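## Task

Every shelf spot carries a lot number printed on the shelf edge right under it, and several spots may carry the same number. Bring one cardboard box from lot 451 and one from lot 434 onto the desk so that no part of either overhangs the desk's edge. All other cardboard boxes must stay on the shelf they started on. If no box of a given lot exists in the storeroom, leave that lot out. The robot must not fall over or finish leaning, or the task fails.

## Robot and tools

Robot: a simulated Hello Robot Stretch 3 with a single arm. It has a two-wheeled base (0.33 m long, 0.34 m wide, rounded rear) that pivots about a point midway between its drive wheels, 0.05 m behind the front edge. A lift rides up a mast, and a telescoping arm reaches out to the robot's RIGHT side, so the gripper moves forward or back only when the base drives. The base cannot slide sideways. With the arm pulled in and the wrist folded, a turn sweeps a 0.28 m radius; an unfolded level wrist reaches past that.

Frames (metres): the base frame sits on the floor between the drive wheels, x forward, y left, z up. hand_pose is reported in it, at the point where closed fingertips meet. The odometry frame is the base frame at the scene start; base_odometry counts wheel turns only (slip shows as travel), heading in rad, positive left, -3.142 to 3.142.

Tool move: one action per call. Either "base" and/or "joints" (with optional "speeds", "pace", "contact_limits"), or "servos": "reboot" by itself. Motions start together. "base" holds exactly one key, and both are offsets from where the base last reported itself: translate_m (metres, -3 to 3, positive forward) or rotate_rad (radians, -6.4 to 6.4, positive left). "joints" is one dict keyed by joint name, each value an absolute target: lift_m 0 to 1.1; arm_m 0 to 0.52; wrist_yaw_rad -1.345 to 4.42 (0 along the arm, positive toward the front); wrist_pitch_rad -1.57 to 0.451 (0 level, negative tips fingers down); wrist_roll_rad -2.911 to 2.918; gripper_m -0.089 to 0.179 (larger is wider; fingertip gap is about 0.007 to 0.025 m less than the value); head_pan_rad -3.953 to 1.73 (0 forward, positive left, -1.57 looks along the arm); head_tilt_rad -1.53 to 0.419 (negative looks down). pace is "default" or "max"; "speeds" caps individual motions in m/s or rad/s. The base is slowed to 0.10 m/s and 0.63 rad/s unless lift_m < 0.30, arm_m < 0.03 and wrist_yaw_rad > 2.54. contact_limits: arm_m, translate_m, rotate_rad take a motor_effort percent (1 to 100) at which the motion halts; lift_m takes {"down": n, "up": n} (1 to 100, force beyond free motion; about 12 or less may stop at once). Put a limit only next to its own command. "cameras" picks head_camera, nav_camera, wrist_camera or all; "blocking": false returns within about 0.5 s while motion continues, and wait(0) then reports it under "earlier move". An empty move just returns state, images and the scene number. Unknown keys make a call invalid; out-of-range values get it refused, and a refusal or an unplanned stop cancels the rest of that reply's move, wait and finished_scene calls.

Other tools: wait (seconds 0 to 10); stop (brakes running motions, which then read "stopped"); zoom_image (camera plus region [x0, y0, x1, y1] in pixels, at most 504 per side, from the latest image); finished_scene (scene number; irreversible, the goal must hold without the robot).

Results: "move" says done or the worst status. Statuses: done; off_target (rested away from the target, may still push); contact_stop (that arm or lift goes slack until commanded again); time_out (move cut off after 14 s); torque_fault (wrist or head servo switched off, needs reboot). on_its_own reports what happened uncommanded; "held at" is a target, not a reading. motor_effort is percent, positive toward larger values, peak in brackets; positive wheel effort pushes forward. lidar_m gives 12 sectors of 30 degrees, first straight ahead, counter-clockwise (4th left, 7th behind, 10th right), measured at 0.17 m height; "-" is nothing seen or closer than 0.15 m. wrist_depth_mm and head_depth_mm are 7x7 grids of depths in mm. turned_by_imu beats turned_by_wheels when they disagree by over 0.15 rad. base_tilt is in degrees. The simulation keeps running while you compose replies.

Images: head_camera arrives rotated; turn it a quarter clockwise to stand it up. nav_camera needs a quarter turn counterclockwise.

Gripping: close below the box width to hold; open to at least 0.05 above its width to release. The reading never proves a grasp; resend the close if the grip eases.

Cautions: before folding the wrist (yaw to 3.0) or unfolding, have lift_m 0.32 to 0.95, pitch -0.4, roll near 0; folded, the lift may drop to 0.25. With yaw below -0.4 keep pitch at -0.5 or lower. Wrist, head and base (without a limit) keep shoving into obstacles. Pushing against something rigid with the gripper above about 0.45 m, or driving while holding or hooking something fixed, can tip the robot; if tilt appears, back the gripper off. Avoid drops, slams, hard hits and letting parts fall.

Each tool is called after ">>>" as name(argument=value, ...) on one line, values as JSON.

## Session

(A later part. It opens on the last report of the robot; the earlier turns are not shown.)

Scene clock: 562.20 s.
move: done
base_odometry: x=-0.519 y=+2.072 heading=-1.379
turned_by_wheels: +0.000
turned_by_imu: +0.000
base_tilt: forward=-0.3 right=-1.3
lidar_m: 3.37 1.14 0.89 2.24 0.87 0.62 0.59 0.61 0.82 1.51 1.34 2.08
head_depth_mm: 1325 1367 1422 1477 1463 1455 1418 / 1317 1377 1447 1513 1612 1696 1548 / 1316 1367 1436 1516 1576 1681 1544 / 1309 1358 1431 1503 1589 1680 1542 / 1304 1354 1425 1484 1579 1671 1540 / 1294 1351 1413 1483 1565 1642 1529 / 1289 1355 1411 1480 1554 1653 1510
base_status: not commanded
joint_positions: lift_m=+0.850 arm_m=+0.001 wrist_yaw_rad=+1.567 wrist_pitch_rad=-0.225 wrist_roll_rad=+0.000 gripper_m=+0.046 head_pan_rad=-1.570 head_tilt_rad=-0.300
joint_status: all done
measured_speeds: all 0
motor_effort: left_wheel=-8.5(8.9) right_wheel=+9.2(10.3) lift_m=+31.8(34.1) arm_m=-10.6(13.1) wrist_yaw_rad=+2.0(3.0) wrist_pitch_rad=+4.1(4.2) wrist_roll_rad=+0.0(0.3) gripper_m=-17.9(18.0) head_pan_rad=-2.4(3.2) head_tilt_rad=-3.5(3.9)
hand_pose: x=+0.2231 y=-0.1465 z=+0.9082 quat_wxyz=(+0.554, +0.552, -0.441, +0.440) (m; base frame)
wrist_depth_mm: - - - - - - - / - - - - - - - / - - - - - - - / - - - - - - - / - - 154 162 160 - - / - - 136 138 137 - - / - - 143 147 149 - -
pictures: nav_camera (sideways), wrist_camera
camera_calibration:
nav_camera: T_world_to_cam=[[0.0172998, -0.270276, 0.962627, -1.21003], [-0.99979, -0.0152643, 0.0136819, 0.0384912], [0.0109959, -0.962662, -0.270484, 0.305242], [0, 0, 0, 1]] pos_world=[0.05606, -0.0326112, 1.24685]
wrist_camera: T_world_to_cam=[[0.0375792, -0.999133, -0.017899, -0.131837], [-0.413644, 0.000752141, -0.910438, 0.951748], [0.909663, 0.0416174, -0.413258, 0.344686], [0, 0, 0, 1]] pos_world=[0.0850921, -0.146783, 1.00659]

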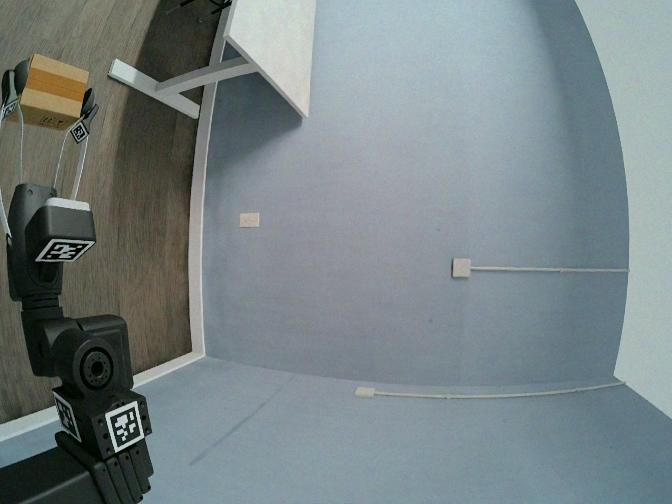

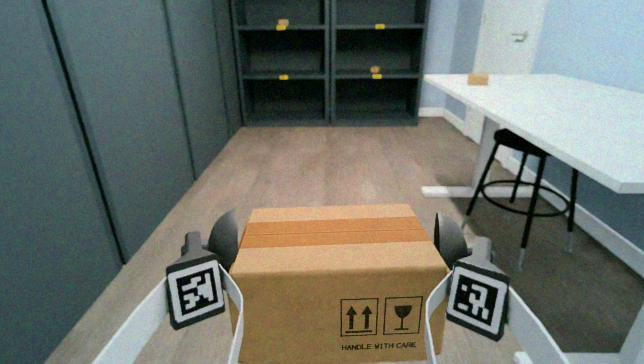

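>>> move(base={"translate_m":1.3})

>>> move(joints={"wrist_yaw_rad":0.0}, speeds={"wrist_yaw_rad":0.8}, cameras=["head_camera","nav_camera","wrist_camera"])

Scene clock: 583.63 s.
move: done
base_odometry: x=-0.271 y=+0.796 heading=-1.379
turned_by_wheels: +0.000
turned_by_imu: +0.000
base_tilt: forward=-0.5 right=-1.4
lidar_m: 2.40 1.19 0.85 0.81 0.84 1.12 1.88 1.93 1.11 0.95 0.88 2.01
head_depth_mm: 1288 1337 1423 1492 1350 932 1234 / 1281 1347 1411 1482 1333 921 1409 / 1281 1331 1400 1467 1322 916 1449 / 1274 1328 1388 1462 1318 912 1443 / 1261 1315 1388 1455 1311 902 1388 / 1262 1320 1385 1447 1291 905 1445 / 1253 1311 1376 1428 1282 896 1391
base_status: done
joint_positions: lift_m=+0.850 arm_m=+0.001 wrist_yaw_rad=+1.567 wrist_pitch_rad=-0.225 wrist_roll_rad=+0.000 gripper_m=+0.046 head_pan_rad=-1.570 head_tilt_rad=-0.300
joint_status: not commanded
measured_speeds: all 0
motor_effort: left_wheel=+0.9(8.9) right_wheel=+10.4(14.1) lift_m=+24.7(31.9) arm_m=+0.7(8.8) wrist_yaw_rad=+1.6(3.6) wrist_pitch_rad=+4.1(4.2) wrist_roll_rad=+0.1(0.4) gripper_m=-17.6(18.1) head_pan_rad=-3.2(4.0) head_tilt_rad=-2.0(3.4)
hand_pose: x=+0.2231 y=-0.1465 z=+0.9082 quat_wxyz=(+0.554, +0.552, -0.441, +0.440) (m; base frame)
wrist_depth_mm: - - - - - - - / - - - - - - - / - - - - - - - / - - - - - - - / - - 153 162 159 - - / - - 136 138 137 - - / - - 143 146 149 - -
pictures: none

Scene clock: 586.20 s.
move: done
base_odometry: x=-0.271 y=+0.796 heading=-1.379
turned_by_wheels: +0.000
turned_by_imu: +0.000
base_tilt: forward=-0.4 right=-1.1
lidar_m: 2.40 1.19 0.85 0.81 0.84 1.12 1.88 1.93 1.10 0.95 0.88 2.00
head_depth_mm: 1288 1344 1417 1494 1358 927 1244 / 1284 1347 1414 1488 1341 918 1409 / 1269 1329 1405 1481 1327 914 779 / 1280 1327 1403 1460 1320 908 767 / 1269 1317 1397 1459 1309 907 774 / 1258 1320 1384 1461 1302 899 1432 / 1254 1309 1374 1441 1287 893 1385
base_status: not commanded
joint_positions: lift_m=+0.850 arm_m=+0.001 wrist_yaw_rad=+0.003 wrist_pitch_rad=-0.225 wrist_roll_rad=+0.000 gripper_m=+0.046 head_pan_rad=-1.570 head_tilt_rad=-0.300
joint_status: all done
measured_speeds: all 0
motor_effort: left_wheel=+0.4(1.1) right_wheel=+9.4(10.7) lift_m=+24.9(26.1) arm_m=+2.2(2.8) wrist_yaw_rad=-2.3(6.6) wrist_pitch_rad=+4.0(4.2) wrist_roll_rad=-0.1(0.3) gripper_m=-17.4(17.8) head_pan_rad=-3.3(3.7) head_tilt_rad=-2.5(3.1)
hand_pose: x=-0.0208 y=-0.3900 z=+0.9082 quat_wxyz=(+0.703, +0.080, -0.702, -0.079) (m; base frame)
wrist_depth_mm: - - - - - - - / - - - - - - - / - - - - - - - / 661 - - - - - - / - - 154 161 152 154 - / - - 136 138 137 - - / - - 143 146 150 - -
pictures: head_camera (sideways), nav_camera (sideways), wrist_camera
camera_calibration:
head_camera: T_world_to_cam=[[-0.0464595, 0.244857, -0.968446, 1.27623], [0.997517, -0.03999, -0.057965, 0.0689855], [-0.0529213, -0.968734, -0.242391, 0.271401], [0, 0, 0, 1]] pos_world=[0.00484165, -0.0468191, 1.30574]
nav_camera: T_world_to_cam=[[0.0172727, -0.270278, 0.962627, -1.21003], [-0.999791, -0.0151608, 0.0136828, 0.0384929], [0.0108961, -0.962663, -0.270483, 0.305248], [0, 0, 0, 1]] pos_world=[0.0560595, -0.0326109, 1.24685]
wrist_camera: T_world_to_cam=[[-0.998874, -0.0439366, -0.0178765, -0.0150463], [-0.00190084, 0.413645, -0.910436, 1.02067], [0.047396, -0.909377, -0.413263, 0.187785], [0, 0, 0, 1]] pos_world=[-0.0219895, -0.252089, 1.00659]

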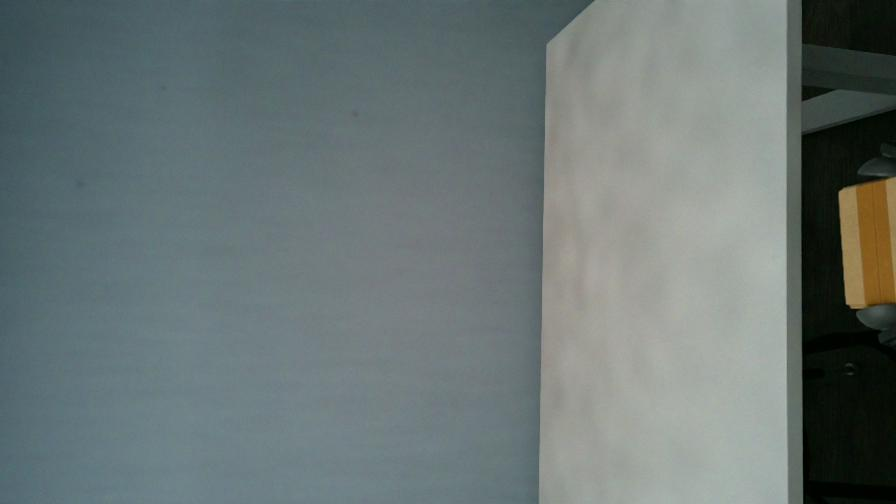

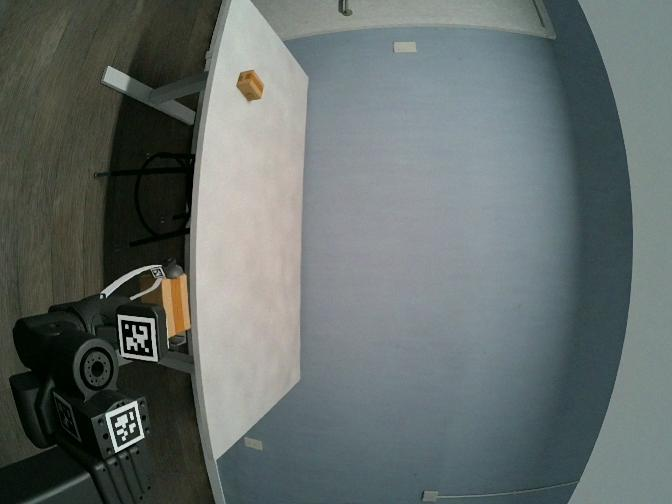

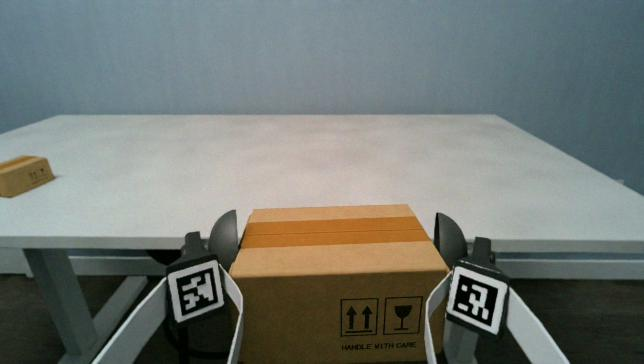

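>>> move(joints={"arm_m":0.45})

>>> move(joints={"lift_m":0.725})

>>> move(joints={"lift_m":0.685}, speeds={"lift_m":0.02}, contact_limits={"lift_m":{"down":13}}, cameras=["head_camera","wrist_camera"])

Scene clock: 599.97 s.
move: done
base_odometry: x=-0.271 y=+0.796 heading=-1.379
turned_by_wheels: +0.000
turned_by_imu: +0.000
base_tilt: forward=-0.3 right=-1.3
lidar_m: 2.40 1.19 0.85 0.81 0.84 1.13 1.88 1.93 1.10 0.95 0.88 2.00
head_depth_mm: 1288 1350 1418 1493 1357 929 300 / 1283 1339 1416 1480 1338 398 354 / 1281 1337 1404 1477 577 841 1446 / 1273 1334 1394 1459 640 839 1428 / 1267 1325 1387 1461 1301 902 1392 / 1258 1318 1375 1459 1290 902 1441 / 1262 1311 1375 1444 1284 894 1385
base_status: not commanded
joint_positions: lift_m=+0.850 arm_m=+0.450 wrist_yaw_rad=+0.003 wrist_pitch_rad=-0.225 wrist_roll_rad=+0.000 gripper_m=+0.046 head_pan_rad=-1.570 head_tilt_rad=-0.300
joint_status: all done
measured_speeds: all 0
motor_effort: left_wheel=+1.4(1.4) right_wheel=+9.8(11.0) lift_m=+26.5(26.8) arm_m=+13.0(15.1) wrist_yaw_rad=-3.4(4.7) wrist_pitch_rad=+4.1(4.2) wrist_roll_rad=-0.2(0.3) gripper_m=-17.4(18.0) head_pan_rad=-2.4(3.8) head_tilt_rad=-1.7(2.7)
hand_pose: x=-0.0208 y=-0.8394 z=+0.9082 quat_wxyz=(+0.703, +0.080, -0.702, -0.079) (m; base frame)
wrist_depth_mm: - - - - - - - / - - - - - - - / - - - - - - - / - - - - - - - / - - 153 162 152 - - / - - 136 138 137 - - / - - 142 146 148 110 -
pictures: none

Scene clock: 601.93 s.
move: done
base_odometry: x=-0.271 y=+0.796 heading=-1.379
turned_by_wheels: +0.000
turned_by_imu: +0.000
base_tilt: forward=-0.5 right=-1.3
lidar_m: 2.40 1.19 0.85 0.81 0.84 1.12 1.87 1.94 1.11 0.95 0.88 2.00
head_depth_mm: 1291 1350 1415 1487 1357 928 1233 / 1280 1336 1411 1483 1338 920 471 / 1278 1338 1417 1471 1325 604 1405 / 1272 1330 1399 1460 1318 618 1437 / 1271 1320 1379 1452 1307 900 1391 / 1254 1317 1383 1452 1294 901 1432 / 1254 1312 1379 1444 1279 896 1385
base_status: not commanded
joint_positions: lift_m=+0.725 arm_m=+0.450 wrist_yaw_rad=+0.003 wrist_pitch_rad=-0.225 wrist_roll_rad=+0.000 gripper_m=+0.046 head_pan_rad=-1.570 head_tilt_rad=-0.300
joint_status: all done
measured_speeds: all 0
motor_effort: left_wheel=+0.4(1.4) right_wheel=+9.6(10.8) lift_m=+24.5(27.1) arm_m=+11.5(13.9) wrist_yaw_rad=-2.4(4.4) wrist_pitch_rad=+4.1(4.2) wrist_roll_rad=+0.0(0.3) gripper_m=-17.4(17.9) head_pan_rad=-2.7(3.1) head_tilt_rad=-1.2(2.7)
hand_pose: x=-0.0208 y=-0.8394 z=+0.7831 quat_wxyz=(+0.703, +0.081, -0.702, -0.079) (m; base frame)
wrist_depth_mm: - - - - - - - / - - - - - - - / - - - - - - - / - - - - - - - / - - 154 162 152 - - / - - 136 138 137 - - / - - 142 147 148 110 -
pictures: none

Scene clock: 604.33 s.
move: done
base_odometry: x=-0.271 y=+0.796 heading=-1.379
turned_by_wheels: +0.000
turned_by_imu: +0.000
base_tilt: forward=-0.2 right=-1.2
lidar_m: 2.40 1.19 0.85 0.81 0.84 1.12 1.88 1.93 1.10 0.95 0.88 2.00
head_depth_mm: 1286 1349 1419 1494 1358 931 1238 / 1281 1340 1416 1483 1341 923 784 / 1281 1340 1397 1476 1331 649 603 / 1270 1329 1390 1469 1320 713 1409 / 1263 1323 1382 1462 1300 903 1403 / 1256 1317 1379 1455 1300 901 1425 / 1253 1313 1375 1429 1281 897 1378
base_status: not commanded
joint_positions: lift_m=+0.685 arm_m=+0.450 wrist_yaw_rad=+0.003 wrist_pitch_rad=-0.160 wrist_roll_rad=+0.003 gripper_m=+0.046 head_pan_rad=-1.570 head_tilt_rad=-0.300
joint_status: all done
measured_speeds: all 0
motor_effort: left_wheel=+0.9(1.3) right_wheel=+9.8(10.8) lift_m=+19.8(25.7) arm_m=+9.8(12.1) wrist_yaw_rad=-2.1(4.2) wrist_pitch_rad=-7.7(8.2) wrist_roll_rad=-1.2(1.3) gripper_m=-17.3(18.1) head_pan_rad=-2.1(3.2) head_tilt_rad=-1.6(2.4)
contact_limits: lift_m down 13 (down: maximum 72; up: maximum 65)
hand_pose: x=-0.0208 y=-0.8441 z=+0.7591 quat_wxyz=(+0.704, +0.058, -0.706, -0.056) (m; base frame)
wrist_depth_mm: - - - - - - - / - - - - - - - / - - - - - - - / - - - - - - - / - - 153 159 152 - - / - - 136 136 137 - - / - - 142 147 148 110 -
pictures: head_camera (sideways), wrist_camera
camera_calibration:
head_camera: T_world_to_cam=[[-0.046435, 0.24486, -0.968446, 1.27623], [0.997513, -0.0400931, -0.0579658, 0.0689819], [-0.0530215, -0.968729, -0.24239, 0.2714], [0, 0, 0, 1]] pos_world=[0.00484144, -0.0468191, 1.30574]
wrist_camera: T_world_to_cam=[[-0.998835, -0.0445725, -0.0184677, -0.0377045], [0.00149259, 0.354044, -0.935228, 1.04138], [0.0482238, -0.934166, -0.353565, -0.352986], [0, 0, 0, 1]] pos_world=[-0.0221926, -0.700121, 0.848426]

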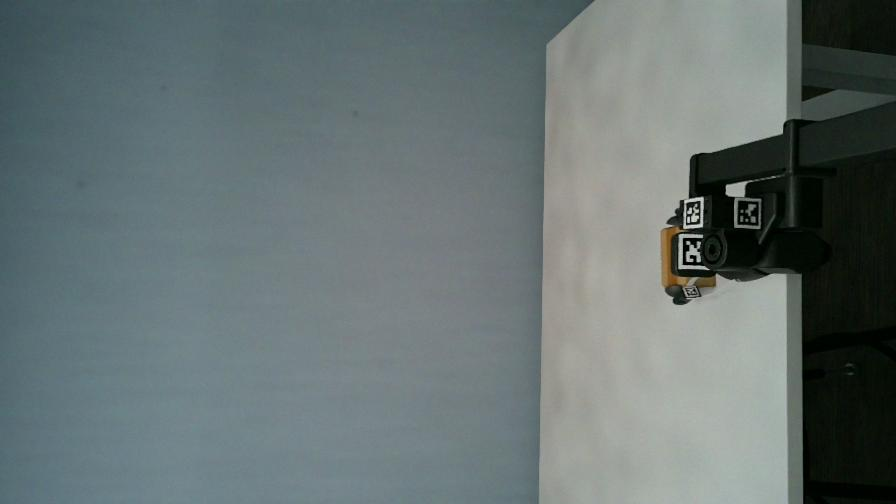

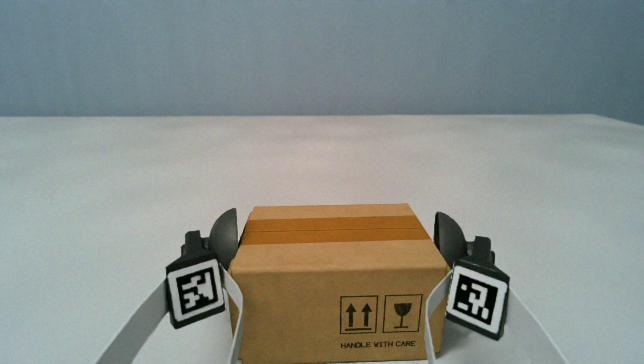

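>>> move(joints={"lift_m":0.695}, speeds={"lift_m":0.02})

>>> move(joints={"gripper_m":0.175})

>>> move(joints={"arm_m":0.0,"head_tilt_rad":-0.45}, cameras=["head_camera","nav_camera","wrist_camera"])

Scene clock: 610.43 s.
move: done
base_odometry: x=-0.271 y=+0.796 heading=-1.379
turned_by_wheels: +0.000
turned_by_imu: +0.000
base_tilt: forward=-0.4 right=-1.2
lidar_m: 2.40 1.19 0.85 0.81 0.84 1.13 1.88 1.93 1.11 0.95 0.88 2.00
head_depth_mm: 1287 1346 1422 1496 1346 929 1241 / 1282 1338 1413 1483 1339 924 775 / 1272 1332 1399 1473 1328 629 604 / 1266 1330 1401 1469 1317 714 1439 / 1266 1319 1382 1464 1302 906 1399 / 1253 1316 1379 1458 1299 898 1433 / 1254 1318 1377 1447 1284 894 1390
base_status: not commanded
joint_positions: lift_m=+0.695 arm_m=+0.450 wrist_yaw_rad=+0.003 wrist_pitch_rad=-0.196 wrist_roll_rad=+0.003 gripper_m=+0.046 head_pan_rad=-1.570 head_tilt_rad=-0.300
joint_status: all done
measured_speeds: all 0
motor_effort: left_wheel=+0.7(1.0) right_wheel=+10.2(10.5) lift_m=+28.1(29.8) arm_m=+6.4(7.8) wrist_yaw_rad=-3.2(4.4) wrist_pitch_rad=-1.1(7.8) wrist_roll_rad=-1.0(1.4) gripper_m=-17.1(17.6) head_pan_rad=-2.3(2.7) head_tilt_rad=-0.8(2.2)
hand_pose: x=-0.0208 y=-0.8416 z=+0.7602 quat_wxyz=(+0.703, +0.070, -0.704, -0.069) (m; base frame)
wrist_depth_mm: - - - - - - - / - - - - - - - / - - - - - - - / - - - - - - - / - - 153 158 153 - - / - - 136 137 137 - - / - - 146 149 150 - -
pictures: none

Scene clock: 612.27 s.
move: done
base_odometry: x=-0.271 y=+0.796 heading=-1.379
turned_by_wheels: +0.000
turned_by_imu: +0.000
base_tilt: forward=-0.3 right=-1.2
lidar_m: 2.39 1.19 0.85 0.81 0.84 1.13 1.88 1.93 1.10 0.95 0.88 2.01
head_depth_mm: 1289 1350 1417 1500 1361 930 1236 / 1279 1340 1412 1482 1345 925 776 / 1275 1340 1403 1471 1325 629 602 / 1269 1327 1389 1467 1316 713 1424 / 1266 1330 1392 1460 1303 875 1399 / 1255 1322 1372 1450 1291 898 1425 / 1255 1307 1374 1446 1285 893 1388
base_status: not commanded
joint_positions: lift_m=+0.695 arm_m=+0.450 wrist_yaw_rad=+0.001 wrist_pitch_rad=-0.214 wrist_roll_rad=+0.003 gripper_m=+0.175 head_pan_rad=-1.570 head_tilt_rad=-0.300
joint_status: all done
measured_speeds: all 0
motor_effort: left_wheel=+0.5(1.3) right_wheel=+9.7(10.3) lift_m=+31.2(31.3) arm_m=+5.6(7.0) wrist_yaw_rad=-1.6(3.7) wrist_pitch_rad=+2.1(2.2) wrist_roll_rad=-1.0(1.4) gripper_m=+0.9(85.8) head_pan_rad=-2.2(2.7) head_tilt_rad=-2.1(2.1)
hand_pose: x=-0.0212 y=-0.8403 z=+0.7558 quat_wxyz=(+0.702, +0.076, -0.704, -0.075) (m; base frame)
wrist_depth_mm: - - - - - - - / - - - - - - - / - - - - - - - / - - - 176 - - - / - 144 149 142 148 - - / - 125 138 137 140 - - / - - - 149 149 - 106
pictures: none

Scene clock: 616.77 s.
move: done
base_odometry: x=-0.271 y=+0.796 heading=-1.379
turned_by_wheels: +0.000
turned_by_imu: +0.000
base_tilt: forward=-0.3 right=-1.3
lidar_m: 2.40 1.19 0.85 0.81 0.84 1.13 1.88 1.93 1.10 0.95 0.89 2.00
head_depth_mm: 1239 1334 1436 1517 1025 1584 1378 / 1232 1324 1427 1501 1013 1359 1356 / 1234 1311 1426 1485 1006 1574 1355 / 1223 1316 1426 1488 923 1561 1350 / 1213 1309 1409 1473 992 1506 1313 / 1218 1309 1400 1443 984 1545 1306 / 1220 1297 1402 1426 978 1285 1266
base_status: not commanded
joint_positions: lift_m=+0.695 arm_m=+0.001 wrist_yaw_rad=+0.001 wrist_pitch_rad=-0.215 wrist_roll_rad=+0.003 gripper_m=+0.175 head_pan_rad=-1.570 head_tilt_rad=-0.453
joint_status: all done
measured_speeds: all 0
motor_effort: left_wheel=+0.8(1.1) right_wheel=+10.4(10.8) lift_m=+25.1(31.3) arm_m=-13.3(14.7) wrist_yaw_rad=-0.9(3.1) wrist_pitch_rad=+2.2(2.3) wrist_roll_rad=-1.1(1.5) gripper_m=+0.2(1.1) head_pan_rad=-1.8(2.6) head_tilt_rad=+4.1(5.8)
hand_pose: x=-0.0212 y=-0.3908 z=+0.7556 quat_wxyz=(+0.702, +0.076, -0.704, -0.076) (m; base frame)
wrist_depth_mm: - - - - - - - / - - - - - - - / - - - - - - - / - - - - - - - / - - - - - - - / 117 140 - - - 962 - / 117 - - - - 963 106
pictures: head_camera (sideways), nav_camera (sideways), wrist_camera
camera_calibration:
head_camera: T_world_to_cam=[[-0.0465757, 0.389114, -0.920011, 1.21298], [0.997502, -0.0308571, -0.0635495, 0.0762374], [-0.0531169, -0.920673, -0.386705, 0.459222], [0, 0, 0, 1]] pos_world=[0.00484074, -0.0468403, 1.29838]
nav_camera: T_world_to_cam=[[0.0173326, -0.413332, 0.910415, -1.14188], [-0.999793, -0.0169053, 0.0113591, 0.0415305], [0.0106958, -0.910423, -0.41354, 0.491354], [0, 0, 0, 1]] pos_world=[0.0560582, -0.0239328, 1.24231]
wrist_camera: T_world_to_cam=[[-0.99891, -0.0418347, -0.0206922, -0.0152597], [0.00200232, 0.404529, -0.914523, 0.881736], [0.0466294, -0.913568, -0.404005, 0.115423], [0, 0, 0, 1]] pos_world=[-0.0223907, -0.25188, 0.852683]

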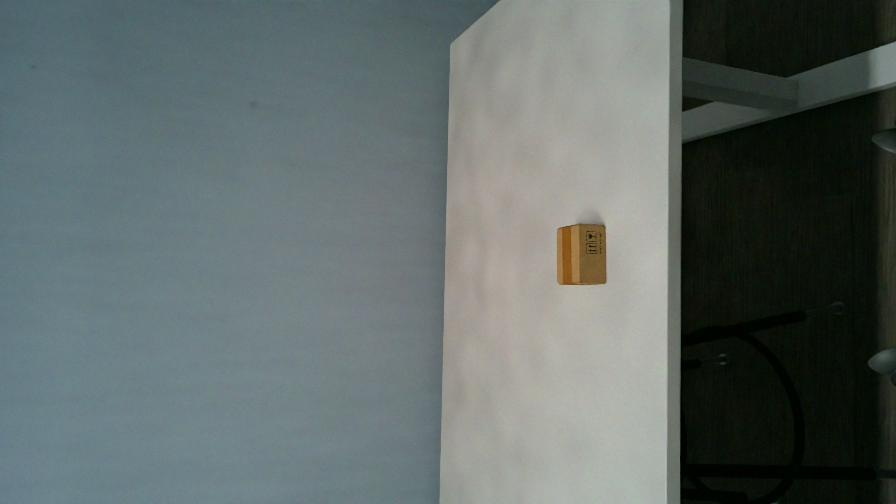

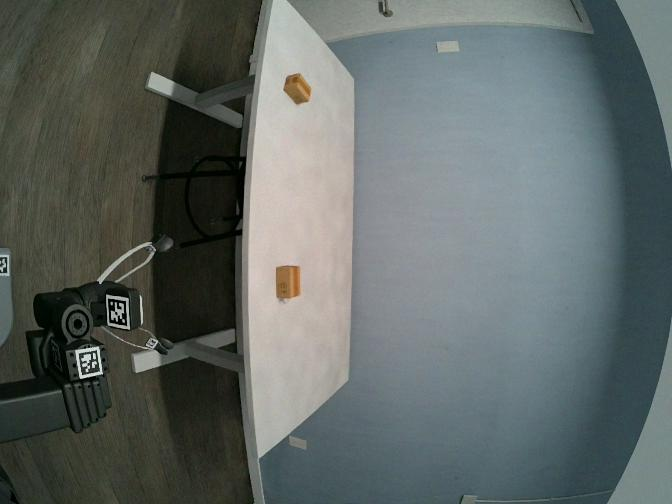

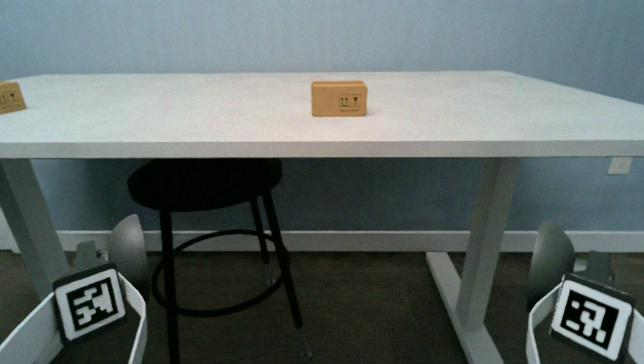

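Both boxes are on the desk.

>>> finished_scene(scene=2)

The scene is finished: the task was done.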